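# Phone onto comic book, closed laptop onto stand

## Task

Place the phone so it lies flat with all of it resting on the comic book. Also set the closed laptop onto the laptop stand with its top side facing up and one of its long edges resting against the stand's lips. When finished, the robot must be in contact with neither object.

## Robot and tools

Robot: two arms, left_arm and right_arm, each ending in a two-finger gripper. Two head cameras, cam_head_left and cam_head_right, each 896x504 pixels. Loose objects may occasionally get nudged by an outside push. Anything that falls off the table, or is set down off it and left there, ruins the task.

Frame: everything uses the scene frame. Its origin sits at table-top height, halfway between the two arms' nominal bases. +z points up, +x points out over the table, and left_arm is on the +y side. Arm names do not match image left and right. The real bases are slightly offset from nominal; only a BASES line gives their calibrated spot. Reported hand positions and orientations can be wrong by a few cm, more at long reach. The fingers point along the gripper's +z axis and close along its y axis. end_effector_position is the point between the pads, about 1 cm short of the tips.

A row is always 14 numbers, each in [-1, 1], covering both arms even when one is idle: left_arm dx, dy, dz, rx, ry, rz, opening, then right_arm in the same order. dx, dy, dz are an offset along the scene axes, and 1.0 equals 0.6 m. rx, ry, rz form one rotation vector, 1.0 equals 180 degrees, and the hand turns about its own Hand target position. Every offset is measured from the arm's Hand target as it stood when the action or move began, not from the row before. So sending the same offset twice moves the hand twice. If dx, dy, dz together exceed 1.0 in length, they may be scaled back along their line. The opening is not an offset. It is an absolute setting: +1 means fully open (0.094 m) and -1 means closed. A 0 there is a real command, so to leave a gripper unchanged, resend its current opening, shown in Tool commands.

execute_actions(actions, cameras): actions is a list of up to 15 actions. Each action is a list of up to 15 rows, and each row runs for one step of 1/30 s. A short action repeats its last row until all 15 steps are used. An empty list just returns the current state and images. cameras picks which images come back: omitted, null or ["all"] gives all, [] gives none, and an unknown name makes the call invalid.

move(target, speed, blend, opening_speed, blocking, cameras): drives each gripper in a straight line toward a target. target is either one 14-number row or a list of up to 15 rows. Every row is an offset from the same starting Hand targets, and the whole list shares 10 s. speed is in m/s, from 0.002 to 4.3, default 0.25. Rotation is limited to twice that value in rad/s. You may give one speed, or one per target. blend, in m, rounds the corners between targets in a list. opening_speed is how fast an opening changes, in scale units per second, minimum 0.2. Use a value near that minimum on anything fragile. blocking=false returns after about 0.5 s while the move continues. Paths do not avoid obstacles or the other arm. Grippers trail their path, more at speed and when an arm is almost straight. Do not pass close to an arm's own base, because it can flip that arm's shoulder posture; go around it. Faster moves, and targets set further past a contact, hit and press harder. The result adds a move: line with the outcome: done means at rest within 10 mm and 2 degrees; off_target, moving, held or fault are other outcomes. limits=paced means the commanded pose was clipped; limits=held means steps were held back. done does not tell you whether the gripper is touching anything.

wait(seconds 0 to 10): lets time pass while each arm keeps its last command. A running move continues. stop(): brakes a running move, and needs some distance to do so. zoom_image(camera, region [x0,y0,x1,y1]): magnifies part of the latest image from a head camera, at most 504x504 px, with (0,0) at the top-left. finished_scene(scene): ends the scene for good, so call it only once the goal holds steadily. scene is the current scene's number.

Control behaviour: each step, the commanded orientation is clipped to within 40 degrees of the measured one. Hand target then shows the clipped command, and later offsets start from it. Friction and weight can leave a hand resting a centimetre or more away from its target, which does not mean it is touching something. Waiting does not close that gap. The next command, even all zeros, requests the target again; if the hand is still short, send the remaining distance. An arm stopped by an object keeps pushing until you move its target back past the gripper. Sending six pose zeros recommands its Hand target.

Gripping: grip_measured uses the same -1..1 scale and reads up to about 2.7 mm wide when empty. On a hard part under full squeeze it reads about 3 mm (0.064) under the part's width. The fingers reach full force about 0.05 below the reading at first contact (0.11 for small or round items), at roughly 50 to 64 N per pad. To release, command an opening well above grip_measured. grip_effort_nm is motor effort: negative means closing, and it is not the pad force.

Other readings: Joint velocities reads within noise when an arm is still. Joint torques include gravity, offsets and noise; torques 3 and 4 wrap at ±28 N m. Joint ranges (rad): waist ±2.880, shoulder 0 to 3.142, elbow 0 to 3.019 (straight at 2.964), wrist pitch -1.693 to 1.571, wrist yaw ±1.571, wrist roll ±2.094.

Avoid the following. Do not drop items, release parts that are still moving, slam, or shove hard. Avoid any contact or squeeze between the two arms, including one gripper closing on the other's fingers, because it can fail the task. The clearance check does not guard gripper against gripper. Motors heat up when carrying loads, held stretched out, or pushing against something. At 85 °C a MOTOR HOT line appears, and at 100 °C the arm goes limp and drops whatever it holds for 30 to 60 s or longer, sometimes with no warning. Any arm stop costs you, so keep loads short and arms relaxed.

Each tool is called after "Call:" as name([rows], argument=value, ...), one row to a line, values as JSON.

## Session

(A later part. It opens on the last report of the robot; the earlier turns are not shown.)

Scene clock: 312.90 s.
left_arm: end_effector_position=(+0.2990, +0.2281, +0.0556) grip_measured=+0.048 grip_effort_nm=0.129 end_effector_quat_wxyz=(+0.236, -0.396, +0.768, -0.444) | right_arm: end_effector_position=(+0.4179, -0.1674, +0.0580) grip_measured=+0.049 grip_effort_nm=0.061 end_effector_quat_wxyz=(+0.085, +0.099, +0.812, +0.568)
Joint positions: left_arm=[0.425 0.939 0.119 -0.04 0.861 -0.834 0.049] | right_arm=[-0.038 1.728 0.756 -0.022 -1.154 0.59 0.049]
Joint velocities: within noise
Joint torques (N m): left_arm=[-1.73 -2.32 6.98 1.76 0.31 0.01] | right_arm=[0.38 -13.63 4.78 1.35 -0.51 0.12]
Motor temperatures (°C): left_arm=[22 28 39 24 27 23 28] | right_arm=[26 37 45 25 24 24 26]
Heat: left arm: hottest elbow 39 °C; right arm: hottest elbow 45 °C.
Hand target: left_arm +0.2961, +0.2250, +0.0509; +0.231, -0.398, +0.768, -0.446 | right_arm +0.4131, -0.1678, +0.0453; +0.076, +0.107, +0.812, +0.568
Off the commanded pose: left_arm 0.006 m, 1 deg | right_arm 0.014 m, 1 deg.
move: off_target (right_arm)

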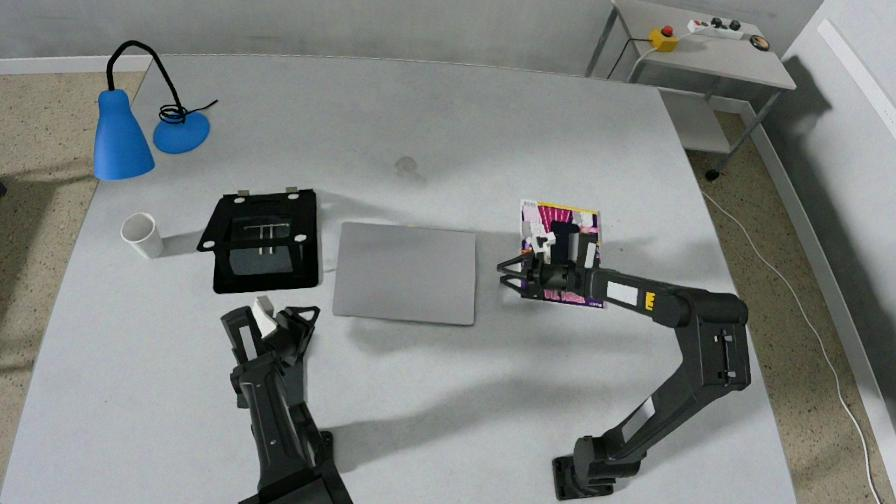

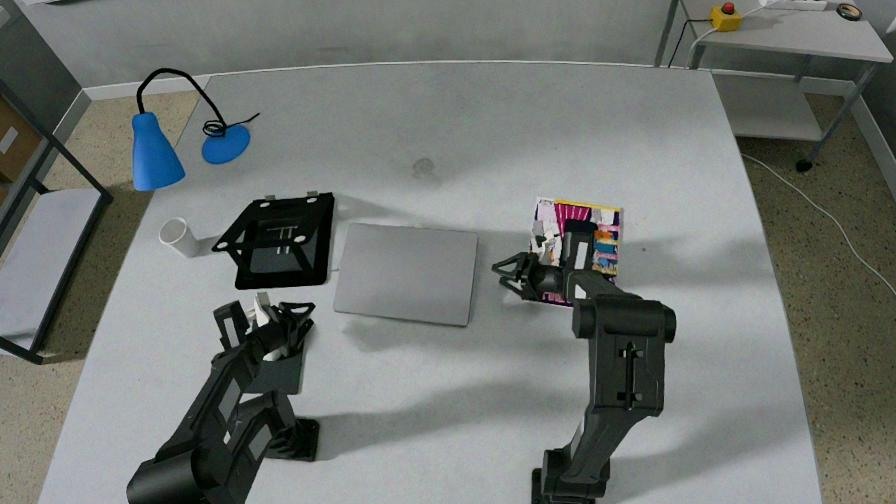

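Call:
move(target=[0,0,-0.035,0,0,0,0.05,0,0.03,-0.04,0,0,0,0.05], speed=0.06)

Call:
zoom_image(camera="cam_head_left", region=[250, 190, 530, 390])

Call:
zoom_image(camera="cam_head_right", region=[250, 190, 530, 390])

Scene clock: 319.50 s.
left_arm: end_effector_position=(+0.2982, +0.2277, +0.0327) grip_measured=+0.048 grip_effort_nm=0.129 end_effector_quat_wxyz=(+0.235, -0.397, +0.768, -0.444) | right_arm: end_effector_position=(+0.4208, -0.1548, +0.0359) grip_measured=+0.049 grip_effort_nm=0.066 end_effector_quat_wxyz=(+0.091, +0.101, +0.811, +0.569)
Joint positions: left_arm=[0.425 1.105 0.087 0.154 0.861 -0.835 0.049] | right_arm=[-0.007 1.794 0.736 0.147 -1.132 0.675 0.049]
Joint velocities: within noise
Joint torques (N m): left_arm=[-1.61 -3.02 5.78 2.07 0.32 -0.03] | right_arm=[1.26 -13.74 4.21 1.48 -0.35 0.14]
Motor temperatures (°C): left_arm=[22 28 38 24 27 23 28] | right_arm=[26 38 44 25 24 24 26]
Heat: left arm: hottest elbow 38 °C; right arm: hottest elbow 44 °C.
Hand target: left_arm +0.2960, +0.2250, +0.0298; +0.231, -0.398, +0.768, -0.446 | right_arm +0.4131, -0.1499, +0.0214; +0.076, +0.107, +0.812, +0.568
Off the commanded pose: left_arm 0.004 m, 0 deg | right_arm 0.017 m, 2 deg.
move: off_target (right_arm)

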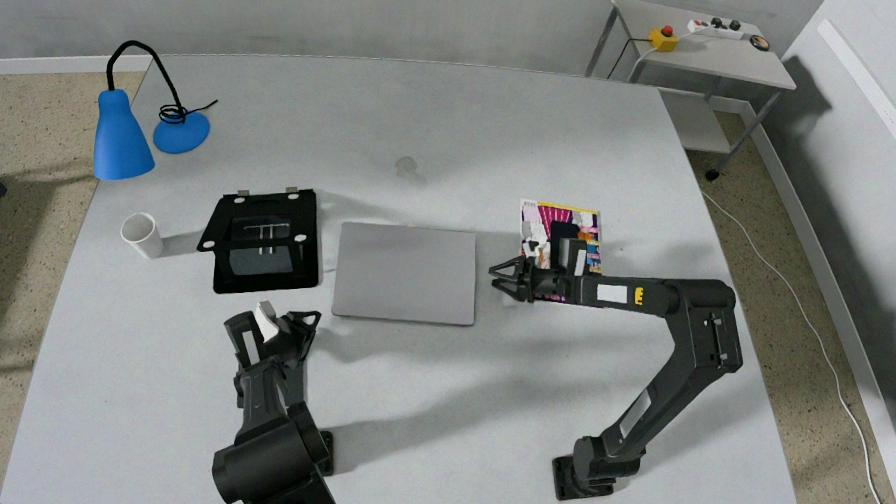

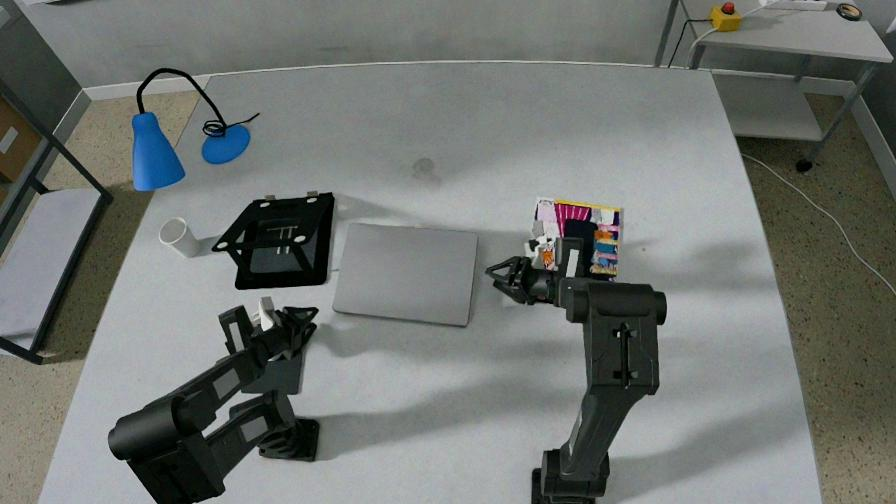

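Scaled by 1.800.

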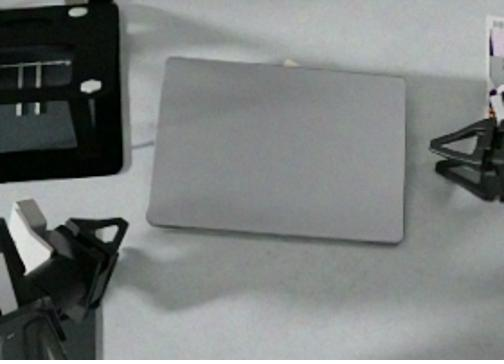

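Scaled by 1.800.

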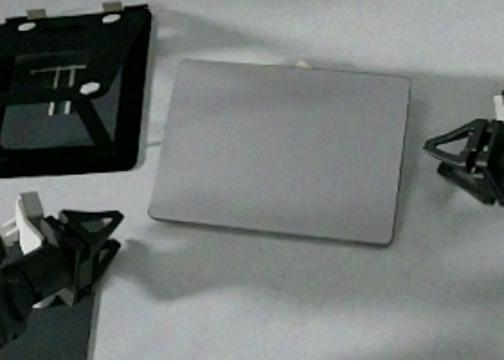

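Call:
move([
  [0.05,0.0,-0.012,0,0,0,0.05,0.01,0.03,-0.015,0,0,0,0.05],
  [0.085,-0.045,-0.012,0,0,0,0.05,0.018,0.07,-0.015,0,0,0,0.05],
], speed=0.05)

Call:
zoom_image(camera="cam_head_left", region=[250, 190, 530, 390])

Call:
zoom_image(camera="cam_head_right", region=[250, 190, 530, 390])

Scene clock: 325.33 s.
left_arm: end_effector_position=(+0.3439, +0.2024, +0.0289) grip_measured=+0.048 grip_effort_nm=0.125 end_effector_quat_wxyz=(+0.244, -0.395, +0.764, -0.448) | right_arm: end_effector_position=(+0.4294, -0.1152, +0.0340) grip_measured=+0.049 grip_effort_nm=0.061 end_effector_quat_wxyz=(+0.096, +0.098, +0.808, +0.573)
Joint positions: left_arm=[0.204 1.335 0.129 0.527 0.702 -1.068 0.049] | right_arm=[0.088 1.828 0.736 0.345 -1.072 0.844 0.049]
Joint velocities: within noise
Joint torques (N m): left_arm=[-3.02 -2.96 6.37 1.2 -0.17 -0.07] | right_arm=[1.67 -12.63 5 1.4 -0.06 0.11]
Motor temperatures (°C): left_arm=[22 28 38 24 27 23 28] | right_arm=[26 37 43 25 24 24 26]
Heat: left arm: hottest elbow 38 °C; right arm: hottest elbow 43 °C.
Hand target: left_arm +0.3471, +0.1980, +0.0227; +0.231, -0.398, +0.768, -0.446 | right_arm +0.4239, -0.1078, +0.0122; +0.075, +0.107, +0.812, +0.568
Off the commanded pose: left_arm 0.008 m, 2 deg | right_arm 0.024 m, 3 deg.
move: off_target (right_arm)

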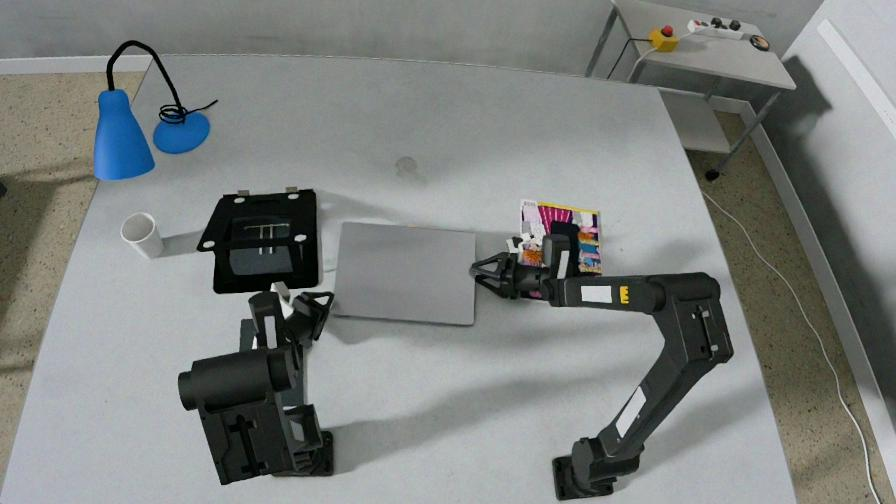

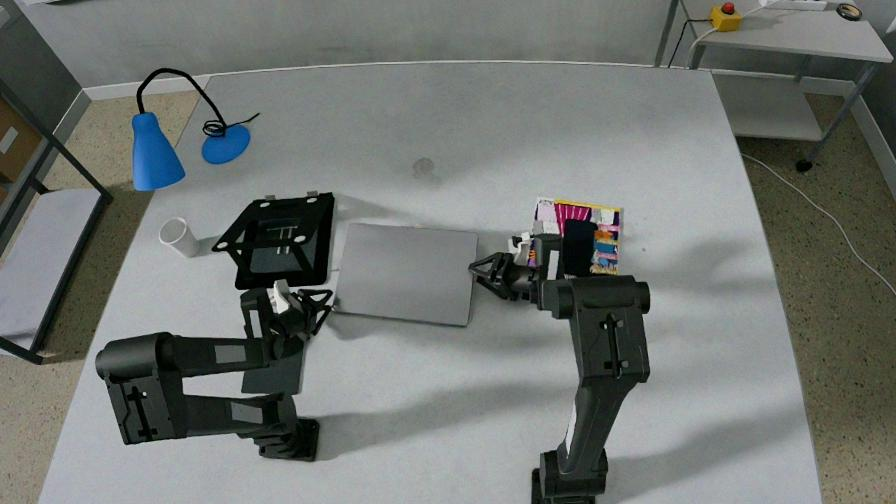

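Scaled by 1.800.

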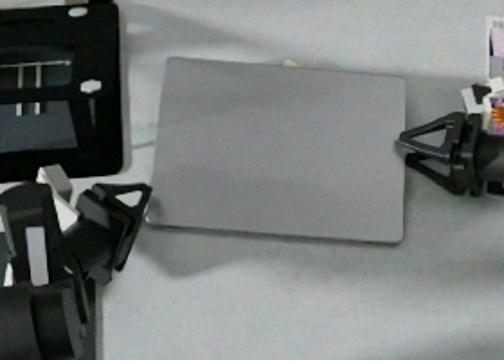

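Scaled by 1.800.

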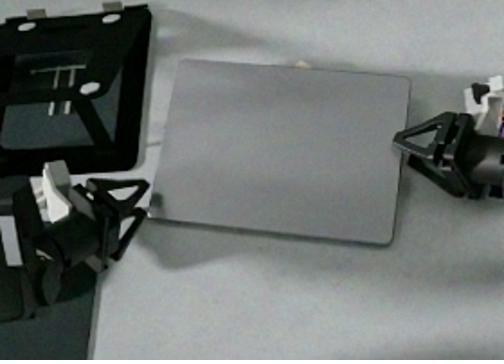

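Call:
move([
  [0.045,-0.05,0,0,0,0,0.05,0.01,0.06,0.005,0,0,0,0.05],
], speed=0.05)

Call:
zoom_image(camera="cam_head_left", region=[250, 190, 530, 390])

Call:
zoom_image(camera="cam_head_right", region=[250, 190, 530, 390])

Scene clock: 335.47 s.
left_arm: end_effector_position=(+0.3685, +0.1818, +0.0300) grip_measured=+0.048 grip_effort_nm=0.129 end_effector_quat_wxyz=(+0.252, -0.402, +0.761, -0.443) | right_arm: end_effector_position=(+0.4295, -0.0844, +0.0342) grip_measured=+0.049 grip_effort_nm=0.071 end_effector_quat_wxyz=(+0.093, +0.103, +0.809, +0.572)
Joint positions: left_arm=[0.068 1.398 0.167 0.623 0.57 -1.18 0.049] | right_arm=[0.163 1.839 0.736 0.434 -1.011 0.946 0.049]
Joint velocities: within noise
Joint torques (N m): left_arm=[-4.78 -3.31 7.23 1.43 0.08 -0.11] | right_arm=[2.26 -12.34 6.35 1.5 0.02 0.15]
Motor temperatures (°C): left_arm=[22 27 37 24 27 23 28] | right_arm=[26 38 42 25 24 24 26]
Heat: left arm: hottest elbow 37 °C; right arm: hottest elbow 42 °C.
Hand target: left_arm +0.3741, +0.1680, +0.0226; +0.231, -0.398, +0.768, -0.446 | right_arm +0.4298, -0.0717, +0.0152; +0.075, +0.107, +0.812, +0.568
Off the commanded pose: left_arm 0.017 m, 3 deg | right_arm 0.023 m, 2 deg.
move: off_target (left_arm, right_arm)

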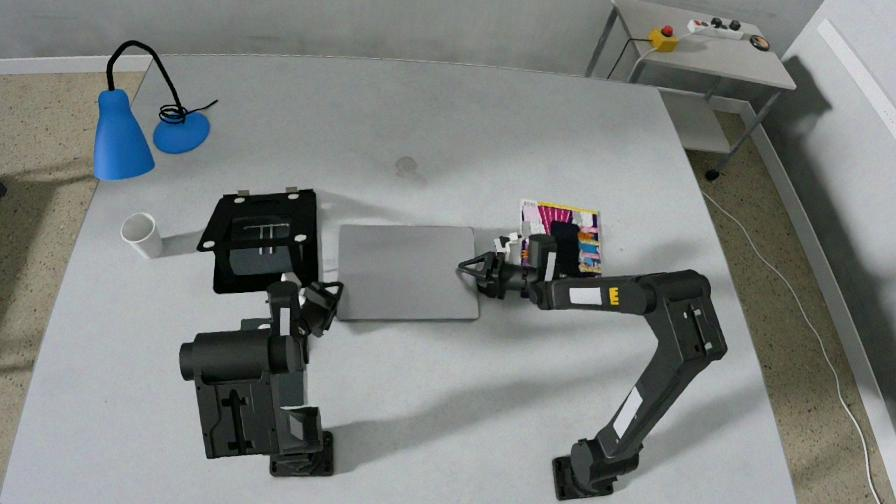

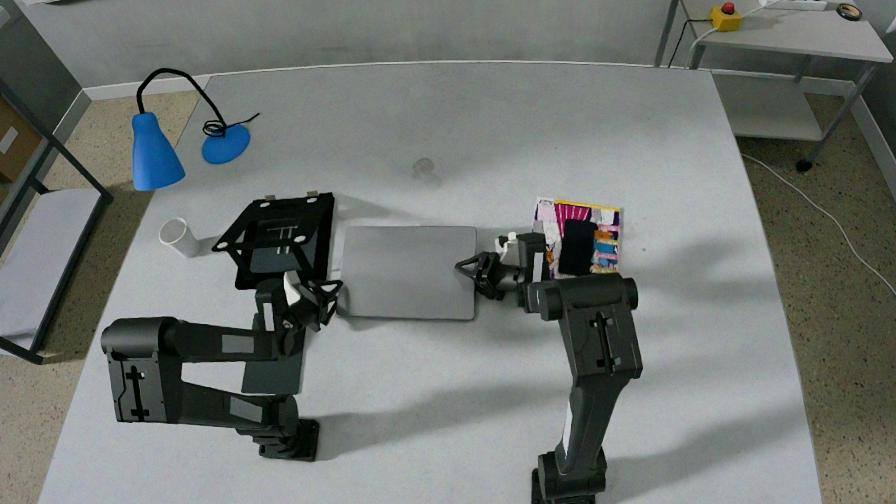

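Scaled by 1.800.

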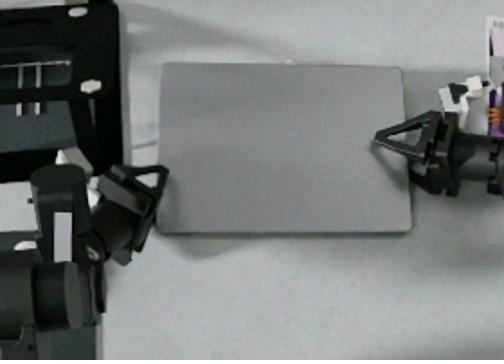

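Scaled by 1.800.

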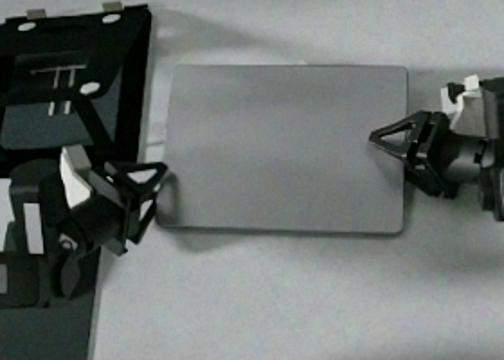

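Call:
move(target=[0,0,0,0,0,0,0.05,0,0,0,0,0,0,-1], opening_speed=0.3, cameras=[])

Call:
move([
  [0.015,-0.05,0,0,0,0,0.05,0,0.0,0.0,0,0,0,-1],
], speed=0.05)

Call:
zoom_image(camera="cam_head_left", region=[250, 190, 530, 390])

Call:
zoom_image(camera="cam_head_right", region=[250, 190, 530, 390])

Scene clock: 342.97 s.
left_arm: end_effector_position=(+0.3725, +0.1767, +0.0298) grip_measured=+0.048 grip_effort_nm=0.129 end_effector_quat_wxyz=(+0.250, -0.398, +0.763, -0.445) | right_arm: end_effector_position=(+0.4329, -0.0831, +0.0336) grip_measured=-0.505 grip_effort_nm=-1.033 end_effector_quat_wxyz=(+0.103, +0.091, +0.806, +0.575)
Joint positions: left_arm=[0.05 1.413 0.178 0.63 0.565 -1.185 0.049] | right_arm=[0.163 1.853 0.742 0.462 -1.018 0.933 0.023]
Joint velocities: within noise
Joint torques (N m): left_arm=[-4.48 -4.84 6.46 1.37 0.19 -0.04] | right_arm=[2.32 -13.74 5.89 0.61 0.27 0.32]
Motor temperatures (°C): left_arm=[22 27 37 24 27 23 28] | right_arm=[26 38 41 25 24 24 26]
Heat: left arm: hottest elbow 37 °C; right arm: hottest elbow 41 °C.
Hand target: left_arm +0.3742, +0.1680, +0.0227; +0.231, -0.398, +0.768, -0.446 | right_arm +0.4300, -0.0718, +0.0153; +0.076, +0.107, +0.812, +0.568
Off the commanded pose: left_arm 0.011 m, 2 deg | right_arm 0.022 m, 4 deg.
move: off_target (left_arm, right_arm)
No camera images: "cameras" was empty.

Scene clock: 344.27 s.
left_arm: end_effector_position=(+0.3790, +0.1642, +0.0304) grip_measured=+0.048 grip_effort_nm=0.129 end_effector_quat_wxyz=(+0.269, -0.404, +0.761, -0.431) | right_arm: end_effector_position=(+0.4356, -0.0831, +0.0348) grip_measured=-0.512 grip_effort_nm=-1.033 end_effector_quat_wxyz=(+0.106, +0.090, +0.806, +0.575)
Joint positions: left_arm=[-0.041 1.423 0.178 0.68 0.444 -1.234 0.049] | right_arm=[0.163 1.853 0.747 0.464 -1.015 0.932 0.023]
Joint velocities: within noise
Joint torques (N m): left_arm=[-6.53 -3.43 7.77 1.03 0.69 -0.39] | right_arm=[2.32 -13.86 5.6 0.54 0.14 0.33]
Motor temperatures (°C): left_arm=[22 27 37 24 27 23 28] | right_arm=[26 38 41 25 24 24 26]
Heat: left arm: hottest elbow 37 °C; right arm: hottest elbow 41 °C.
Hand target: left_arm +0.3832, +0.1380, +0.0227; +0.231, -0.398, +0.768, -0.446 | right_arm +0.4299, -0.0717, +0.0154; +0.076, +0.107, +0.812, +0.568
Off the commanded pose: left_arm 0.028 m, 5 deg | right_arm 0.023 m, 4 deg.
move: off_target (left_arm, right_arm)

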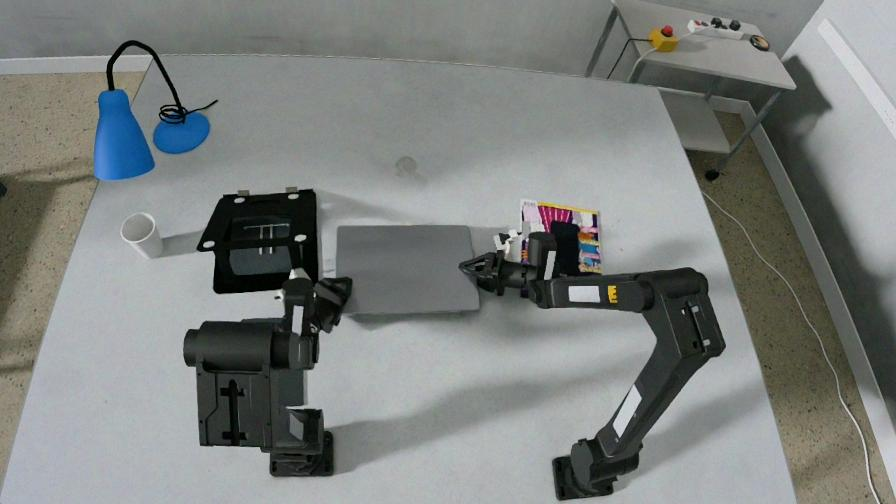

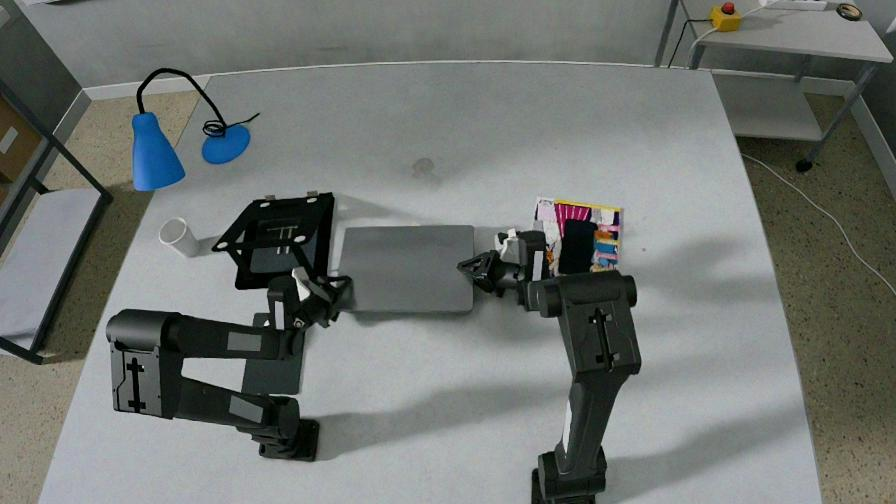

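Scaled by 1.800.

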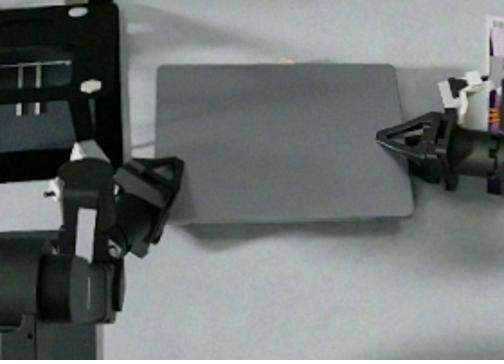

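Scaled by 1.800.

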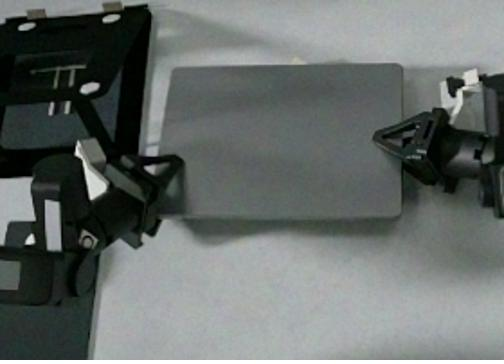

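Call:
move(target=[0,0.015,0,0,0,0,-1,0,0,0,0,0,0,-1], opening_speed=0.3, cameras=[])

Call:
move(target=[0,0.02,0.1,0,0,0,-1,0,-0.02,0.1,0,0,0,-1], speed=0.06)

Call:
zoom_image(camera="cam_head_left", region=[250, 190, 530, 390])

Call:
zoom_image(camera="cam_head_right", region=[250, 190, 530, 390])

Scene clock: 351.33 s.
left_arm: end_effector_position=(+0.3789, +0.1623, +0.0316) grip_measured=-0.150 grip_effort_nm=-1.004 end_effector_quat_wxyz=(+0.269, -0.392, +0.763, -0.439) | right_arm: end_effector_position=(+0.4373, -0.0842, +0.0360) grip_measured=-0.518 grip_effort_nm=-1.038 end_effector_quat_wxyz=(+0.105, +0.093, +0.805, +0.576)
Joint positions: left_arm=[-0.034 1.434 0.178 0.699 0.472 -1.22 0.04] | right_arm=[0.159 1.853 0.75 0.464 -1.018 0.942 0.023]
Joint velocities: within noise
Joint torques (N m): left_arm=[-4.13 -3.96 7.73 0.31 0.79 -0.31] | right_arm=[2.49 -13.92 5.38 0.54 0.23 0.24]
Motor temperatures (°C): left_arm=[22 27 37 24 28 24 28] | right_arm=[26 38 41 25 24 24 26]
Heat: left arm: hottest elbow 37 °C; right arm: hottest elbow 41 °C.
Hand target: left_arm +0.3832, +0.1471, +0.0227; +0.231, -0.398, +0.768, -0.445 | right_arm +0.4299, -0.0717, +0.0154; +0.076, +0.107, +0.812, +0.568
Off the commanded pose: left_arm 0.018 m, 4 deg | right_arm 0.025 m, 4 deg.
move: off_target (left_arm, right_arm)
No camera images: "cameras" was empty.

Scene clock: 353.57 s.
left_arm: end_effector_position=(+0.3690, +0.1582, +0.0741) grip_measured=-0.445 grip_effort_nm=-0.935 end_effector_quat_wxyz=(+0.238, -0.387, +0.773, -0.443) | right_arm: end_effector_position=(+0.4304, -0.0891, +0.0671) grip_measured=-0.552 grip_effort_nm=-1.033 end_effector_quat_wxyz=(+0.051, +0.154, +0.806, +0.569)
Joint positions: left_arm=[-0.019 1.122 0.219 0.293 0.533 -1.201 0.026] | right_arm=[0.152 1.736 0.757 0.259 -1.016 1.028 0.021]
Joint velocities: within noise
Joint torques (N m): left_arm=[-0.91 -5.25 11.54 0.05 0.15 -0.14] | right_arm=[1.08 -17.55 6.24 0.96 -0.55 -0.75]
Motor temperatures (°C): left_arm=[22 27 37 24 28 24 28] | right_arm=[26 38 40 25 24 24 26]
Heat: left arm: hottest elbow 37 °C; right arm: hottest elbow 40 °C.
Hand target: left_arm +0.3832, +0.1591, +0.0827; +0.231, -0.398, +0.768, -0.446 | right_arm +0.4299, -0.0838, +0.0752; +0.075, +0.107, +0.812, +0.568
Off the commanded pose: left_arm 0.017 m, 2 deg | right_arm 0.010 m, 6 deg.
move: off_target (left_arm, right_arm)

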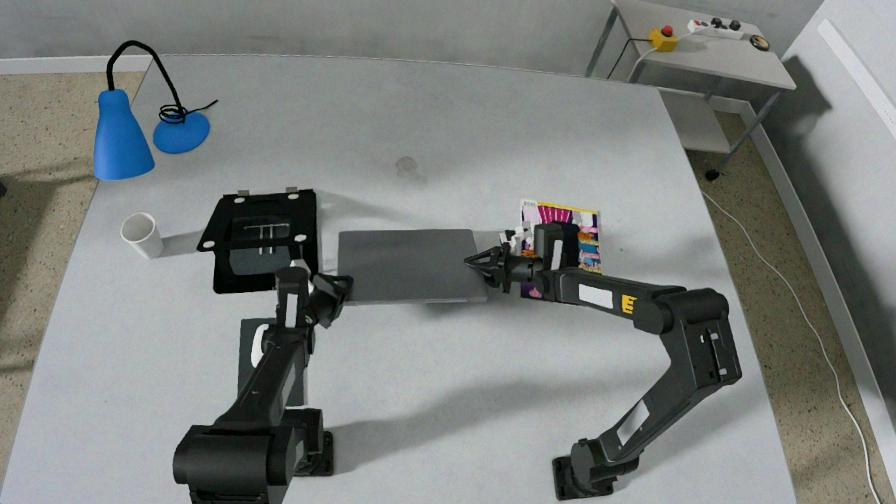

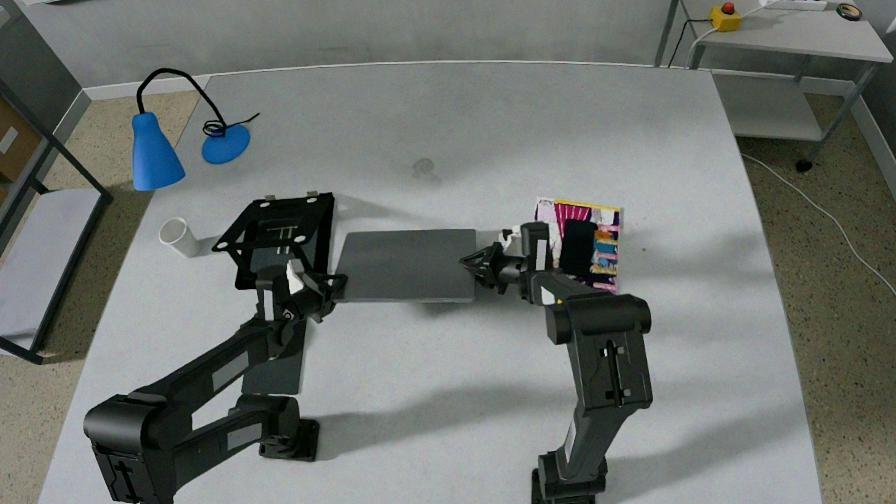

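Scaled by 1.800.

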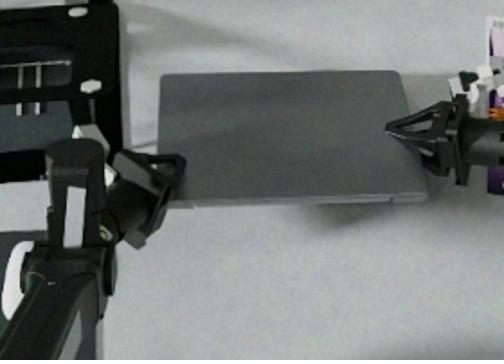

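Scaled by 1.800.

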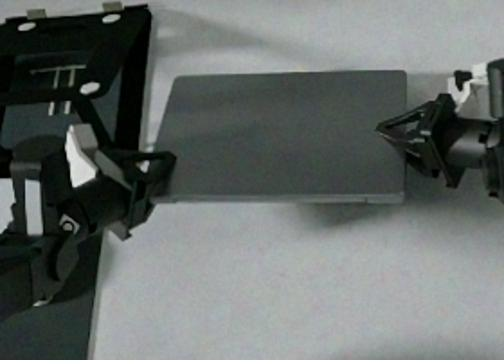

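Call:
move(target=[0,0.0,0.2,0,0,0,-1,0,0,0.2,0,0,0,-1], speed=0.08)

Call:
zoom_image(camera="cam_head_left", region=[250, 170, 530, 370])

Call:
zoom_image(camera="cam_head_right", region=[250, 170, 530, 370])

Scene clock: 360.10 s.
left_arm: end_effector_position=(+0.3364, +0.1562, +0.1275) grip_measured=-0.513 grip_effort_nm=-1.009 end_effector_quat_wxyz=(+0.153, -0.448, +0.774, -0.420) | right_arm: end_effector_position=(+0.3962, -0.0959, +0.1228) grip_measured=-0.567 grip_effort_nm=-1.038 end_effector_quat_wxyz=(-0.014, +0.221, +0.813, +0.539)
Joint positions: left_arm=[-0.019 0.786 0.343 -0.335 0.545 -1.273 0.023] | right_arm=[0.154 1.51 0.757 -0.12 -0.991 1.078 0.02]
Joint velocities: within noise
Joint torques (N m): left_arm=[-1.2 -5.77 21.96 1.89 -0.45 0.49] | right_arm=[0.97 -19.6 13.67 1.66 -1.19 -1.07]
Motor temperatures (°C): left_arm=[22 27 38 24 27 24 28] | right_arm=[26 39 40 25 24 24 27]
Heat: left arm: hottest elbow 38 °C; right arm: hottest elbow 40 °C.
Hand target: left_arm +0.3832, +0.1591, +0.2027; +0.231, -0.398, +0.768, -0.445 | right_arm +0.4299, -0.0838, +0.1953; +0.076, +0.107, +0.812, +0.568
Off the commanded pose: left_arm 0.089 m, 11 deg | right_arm 0.081 m, 17 deg.
move: off_target (left_arm, right_arm)

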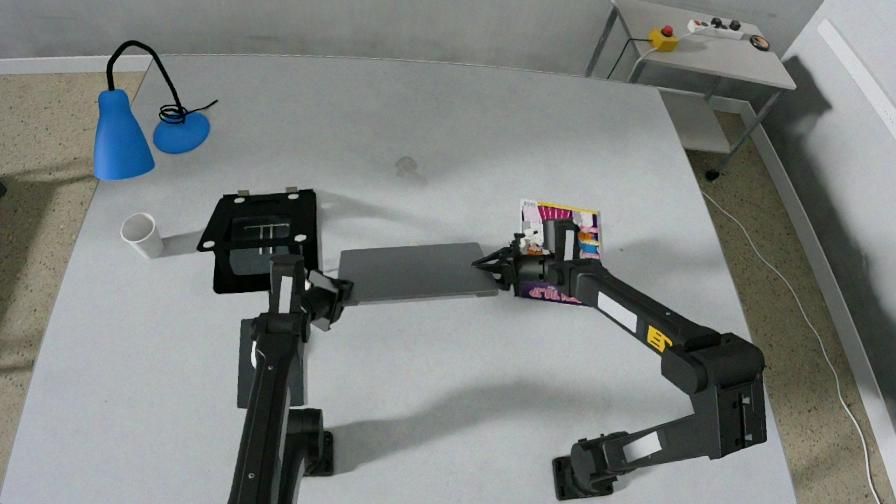

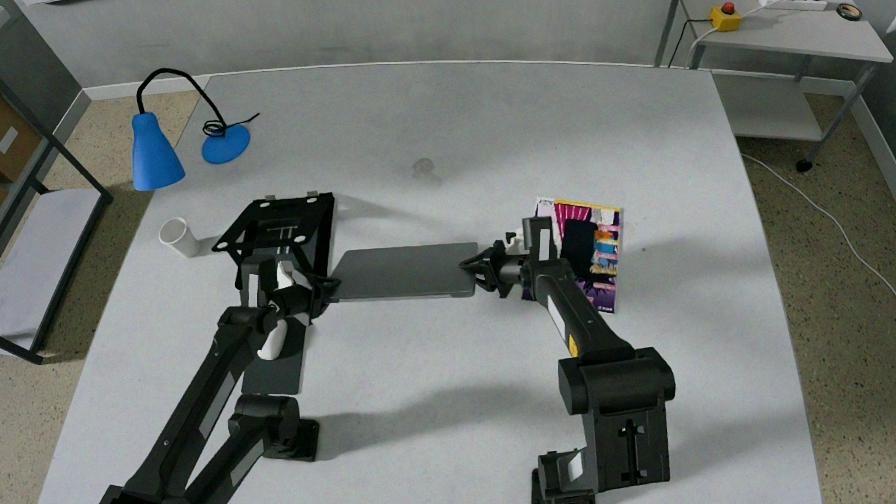

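Scaled by 1.800.

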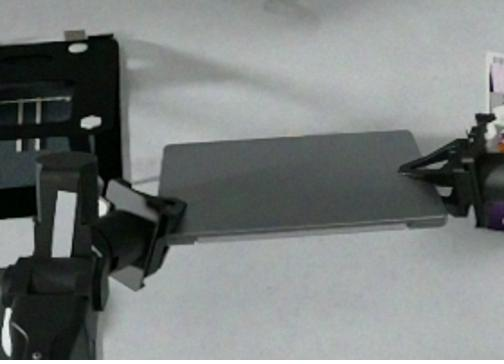

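Scaled by 1.800.

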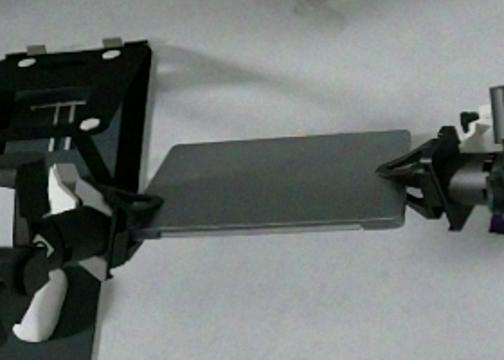

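Call:
move(target=[0.04,0.02,0.17,0,0,0,-1,0.04,0.02,0.18,0,0,0,-1], speed=0.08)

Call:
zoom_image(camera="cam_head_left", region=[250, 150, 530, 350])

Call:
zoom_image(camera="cam_head_right", region=[250, 150, 530, 350])

Scene clock: 365.77 s.
left_arm: end_effector_position=(+0.3686, +0.1628, +0.2236) grip_measured=-0.521 grip_effort_nm=-1.004 end_effector_quat_wxyz=(+0.152, -0.451, +0.773, -0.421) | right_arm: end_effector_position=(+0.4282, -0.0867, +0.2179) grip_measured=-0.567 grip_effort_nm=-1.038 end_effector_quat_wxyz=(-0.016, +0.223, +0.813, +0.538)
Joint positions: left_arm=[0.009 0.794 0.613 -0.61 0.565 -1.257 0.023] | right_arm=[0.163 1.428 0.972 -0.408 -0.985 1.095 0.02]
Joint velocities: within noise
Joint torques (N m): left_arm=[0.21 -4.95 23.79 1.94 0.13 0.61] | right_arm=[1.55 -19.55 16.7 1.57 -1 -1.04]
Motor temperatures (°C): left_arm=[22 27 41 24 27 24 29] | right_arm=[26 39 42 25 25 25 27]
Heat: left arm: hottest elbow 41 °C; right arm: hottest elbow 42 °C.
Hand target: left_arm +0.4071, +0.1710, +0.3048; +0.231, -0.398, +0.768, -0.446 | right_arm +0.4538, -0.0718, +0.3034; +0.076, +0.107, +0.812, +0.568
Off the commanded pose: left_arm 0.090 m, 11 deg | right_arm 0.090 m, 17 deg.
move: off_target (left_arm, right_arm)

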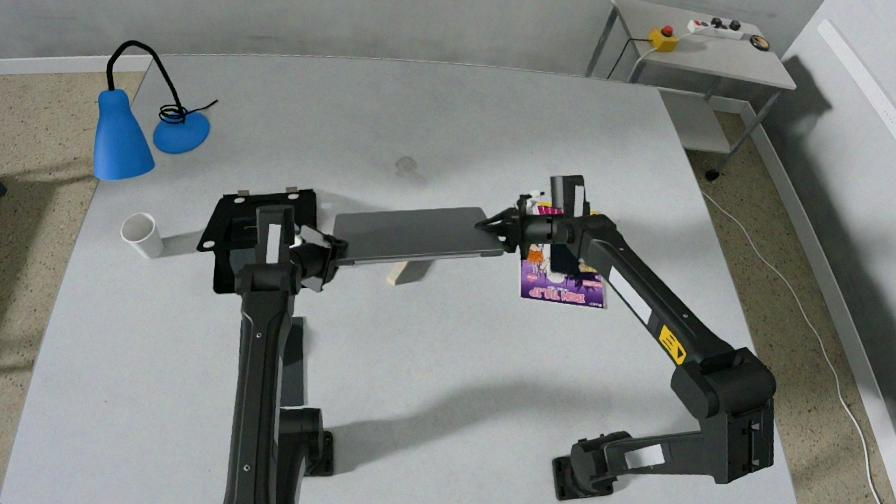

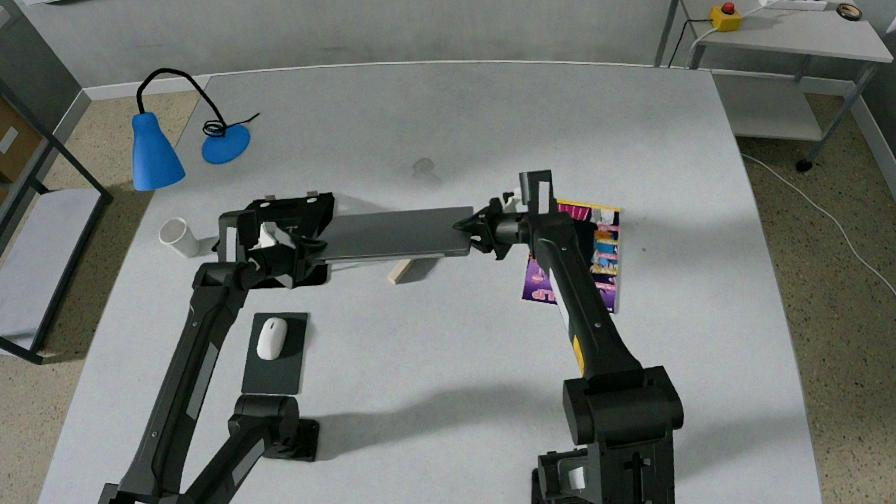

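Scaled by 1.800.

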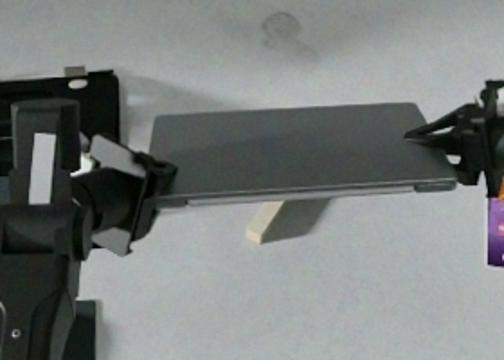

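Scaled by 1.800.

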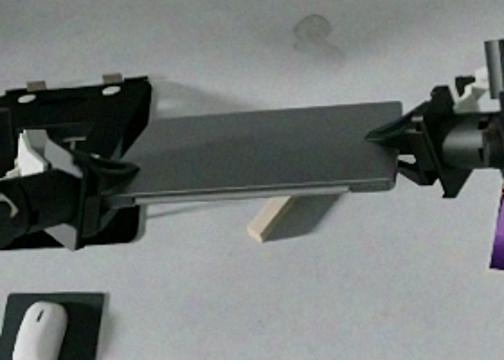

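Call:
move([
  [0.06,0.28,0.0,0,0,0,-1,0.05,0.28,0.0,0,0,0,-1],
  [0.12,0.5,0.0,0,0,0,-1,0.1,0.5,0,0,0,0,-1],
], speed=0.1)

Call:
zoom_image(camera="cam_head_left", region=[150, 130, 430, 330])

Call:
zoom_image(camera="cam_head_right", region=[150, 130, 430, 330])

Scene clock: 375.23 s.
left_arm: end_effector_position=(+0.4498, +0.4442, +0.2304) grip_measured=-0.559 grip_effort_nm=-1.009 end_effector_quat_wxyz=(+0.146, -0.458, +0.748, -0.458) | right_arm: end_effector_position=(+0.5018, +0.1970, +0.2400) grip_measured=-0.567 grip_effort_nm=-1.043 end_effector_quat_wxyz=(+0.012, +0.211, +0.819, +0.534)
Joint positions: left_arm=[0.736 1.477 1.164 -1.111 0.996 -0.415 0.021] | right_arm=[0.626 1.822 1.48 -0.201 -0.591 1.477 0.02]
Joint velocities: within noise
Joint torques (N m): left_arm=[-1.03 -16.79 22.41 0.59 1.32 0.56] | right_arm=[1.96 -23.41 16.72 2.13 -0.42 -1.26]
Motor temperatures (°C): left_arm=[22 27 45 24 28 24 29] | right_arm=[26 39 45 25 25 25 27]
Heat: left arm: hottest elbow 45 °C; right arm: hottest elbow 45 °C.
Hand target: left_arm +0.4791, +0.4709, +0.3047; +0.231, -0.398, +0.768, -0.445 | right_arm +0.5138, +0.2283, +0.3032; +0.075, +0.107, +0.812, +0.568
Off the commanded pose: left_arm 0.084 m, 12 deg | right_arm 0.072 m, 14 deg.
move: off_target (left_arm, right_arm)

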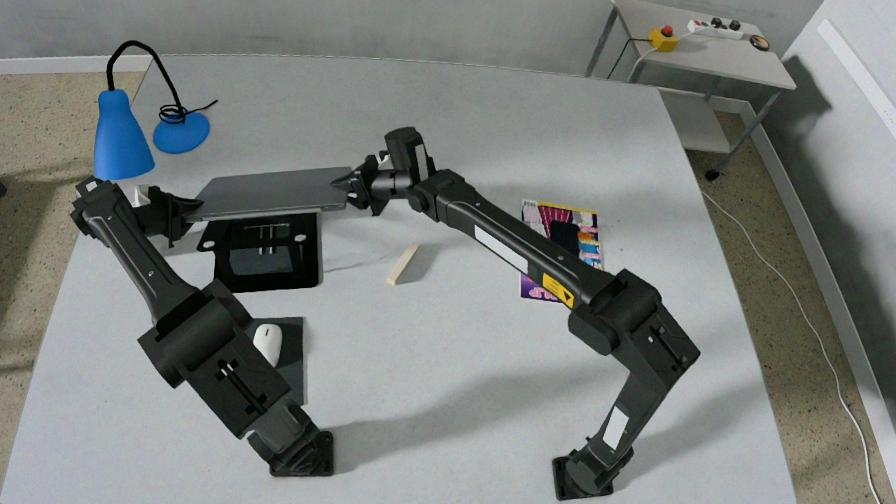

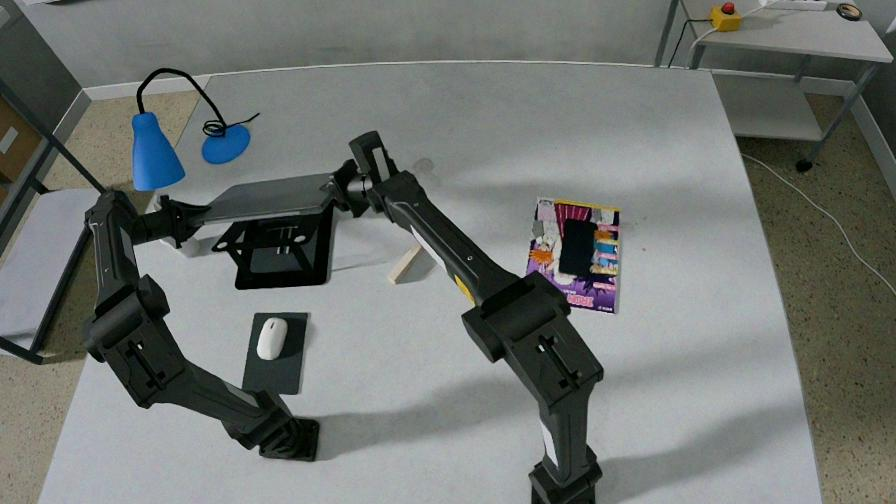

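Scaled by 1.800.

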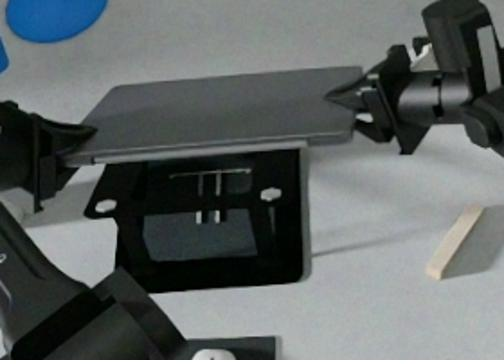

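Scaled by 1.800.

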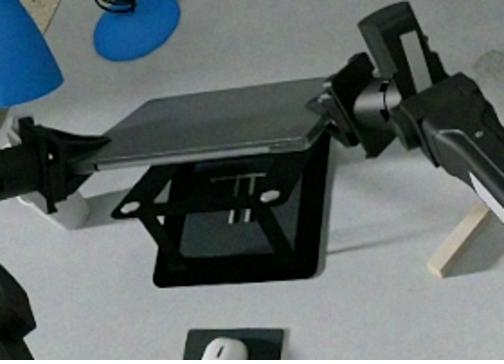

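Call:
execute_actions(actions=[])

Call:
zoom_image(camera="cam_head_left", region=[130, 130, 410, 290])

Call:
zoom_image(camera="cam_head_right", region=[60, 130, 340, 290])

Scene clock: 383.83 s.
left_arm: end_effector_position=(+0.4498, +0.4442, +0.2304) grip_measured=-0.559 grip_effort_nm=-1.009 end_effector_quat_wxyz=(+0.146, -0.458, +0.748, -0.458) | right_arm: end_effector_position=(+0.5018, +0.1970, +0.2400) grip_measured=-0.567 grip_effort_nm=-1.038 end_effector_quat_wxyz=(+0.012, +0.211, +0.819, +0.534)
Joint positions: left_arm=[0.736 1.477 1.164 -1.111 0.996 -0.415 0.021] | right_arm=[0.626 1.822 1.48 -0.201 -0.591 1.477 0.02]
Joint velocities: within noise
Joint torques (N m): left_arm=[-1.9 -16.15 22.27 0.46 1.37 0.55] | right_arm=[1.96 -23.36 16.72 2.11 -0.42 -1.27]
Motor temperatures (°C): left_arm=[22 28 46 24 29 24 29] | right_arm=[26 39 51 25 25 26 27]
Heat: left arm: hottest elbow 46 °C; right arm: hottest elbow 51 °C.
Hand target: left_arm +0.4791, +0.4710, +0.3047; +0.231, -0.398, +0.768, -0.446 | right_arm +0.5138, +0.2283, +0.3032; +0.075, +0.107, +0.812, +0.568
Tool commands: left_gripper/opening=-1.0 right_gripper/opening=-1.0
Off the commanded pose: left_arm 0.084 m, 12 deg | right_arm 0.072 m, 14 deg.

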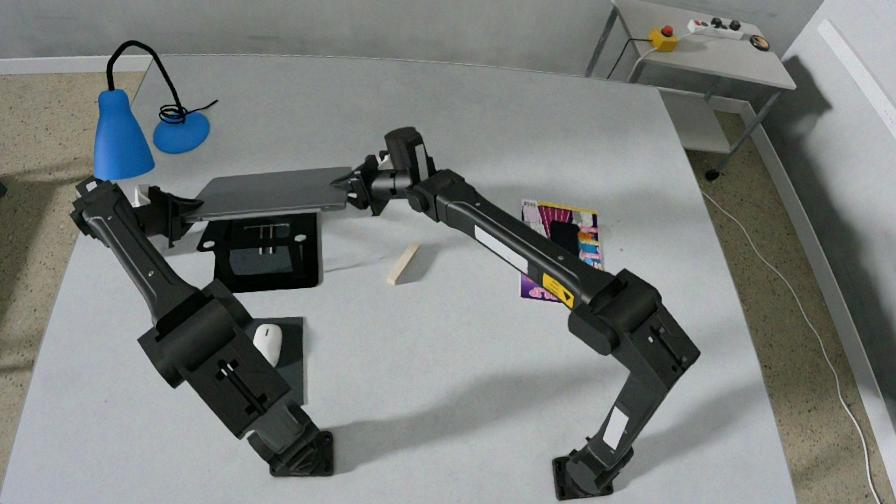

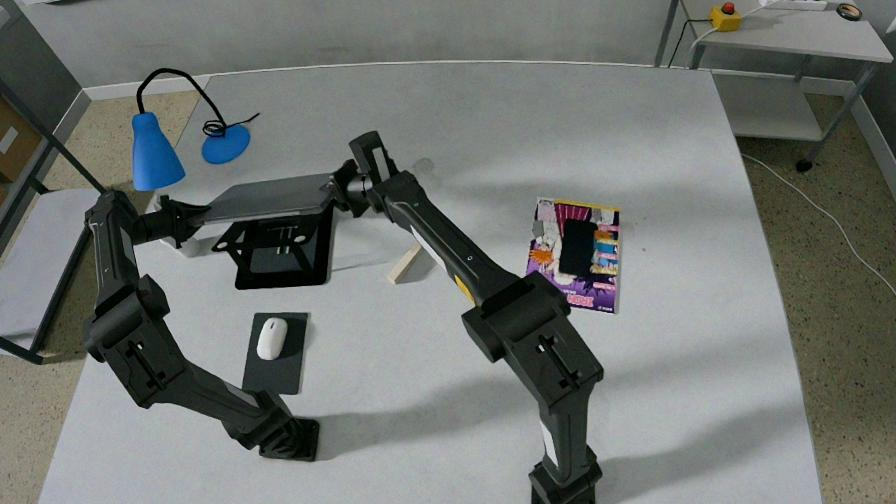

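Scaled by 1.800.

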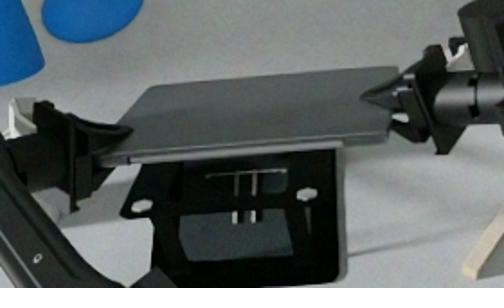

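Scaled by 1.800.

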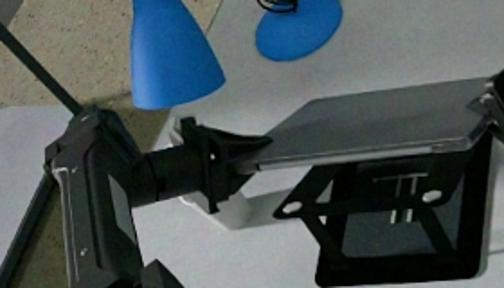

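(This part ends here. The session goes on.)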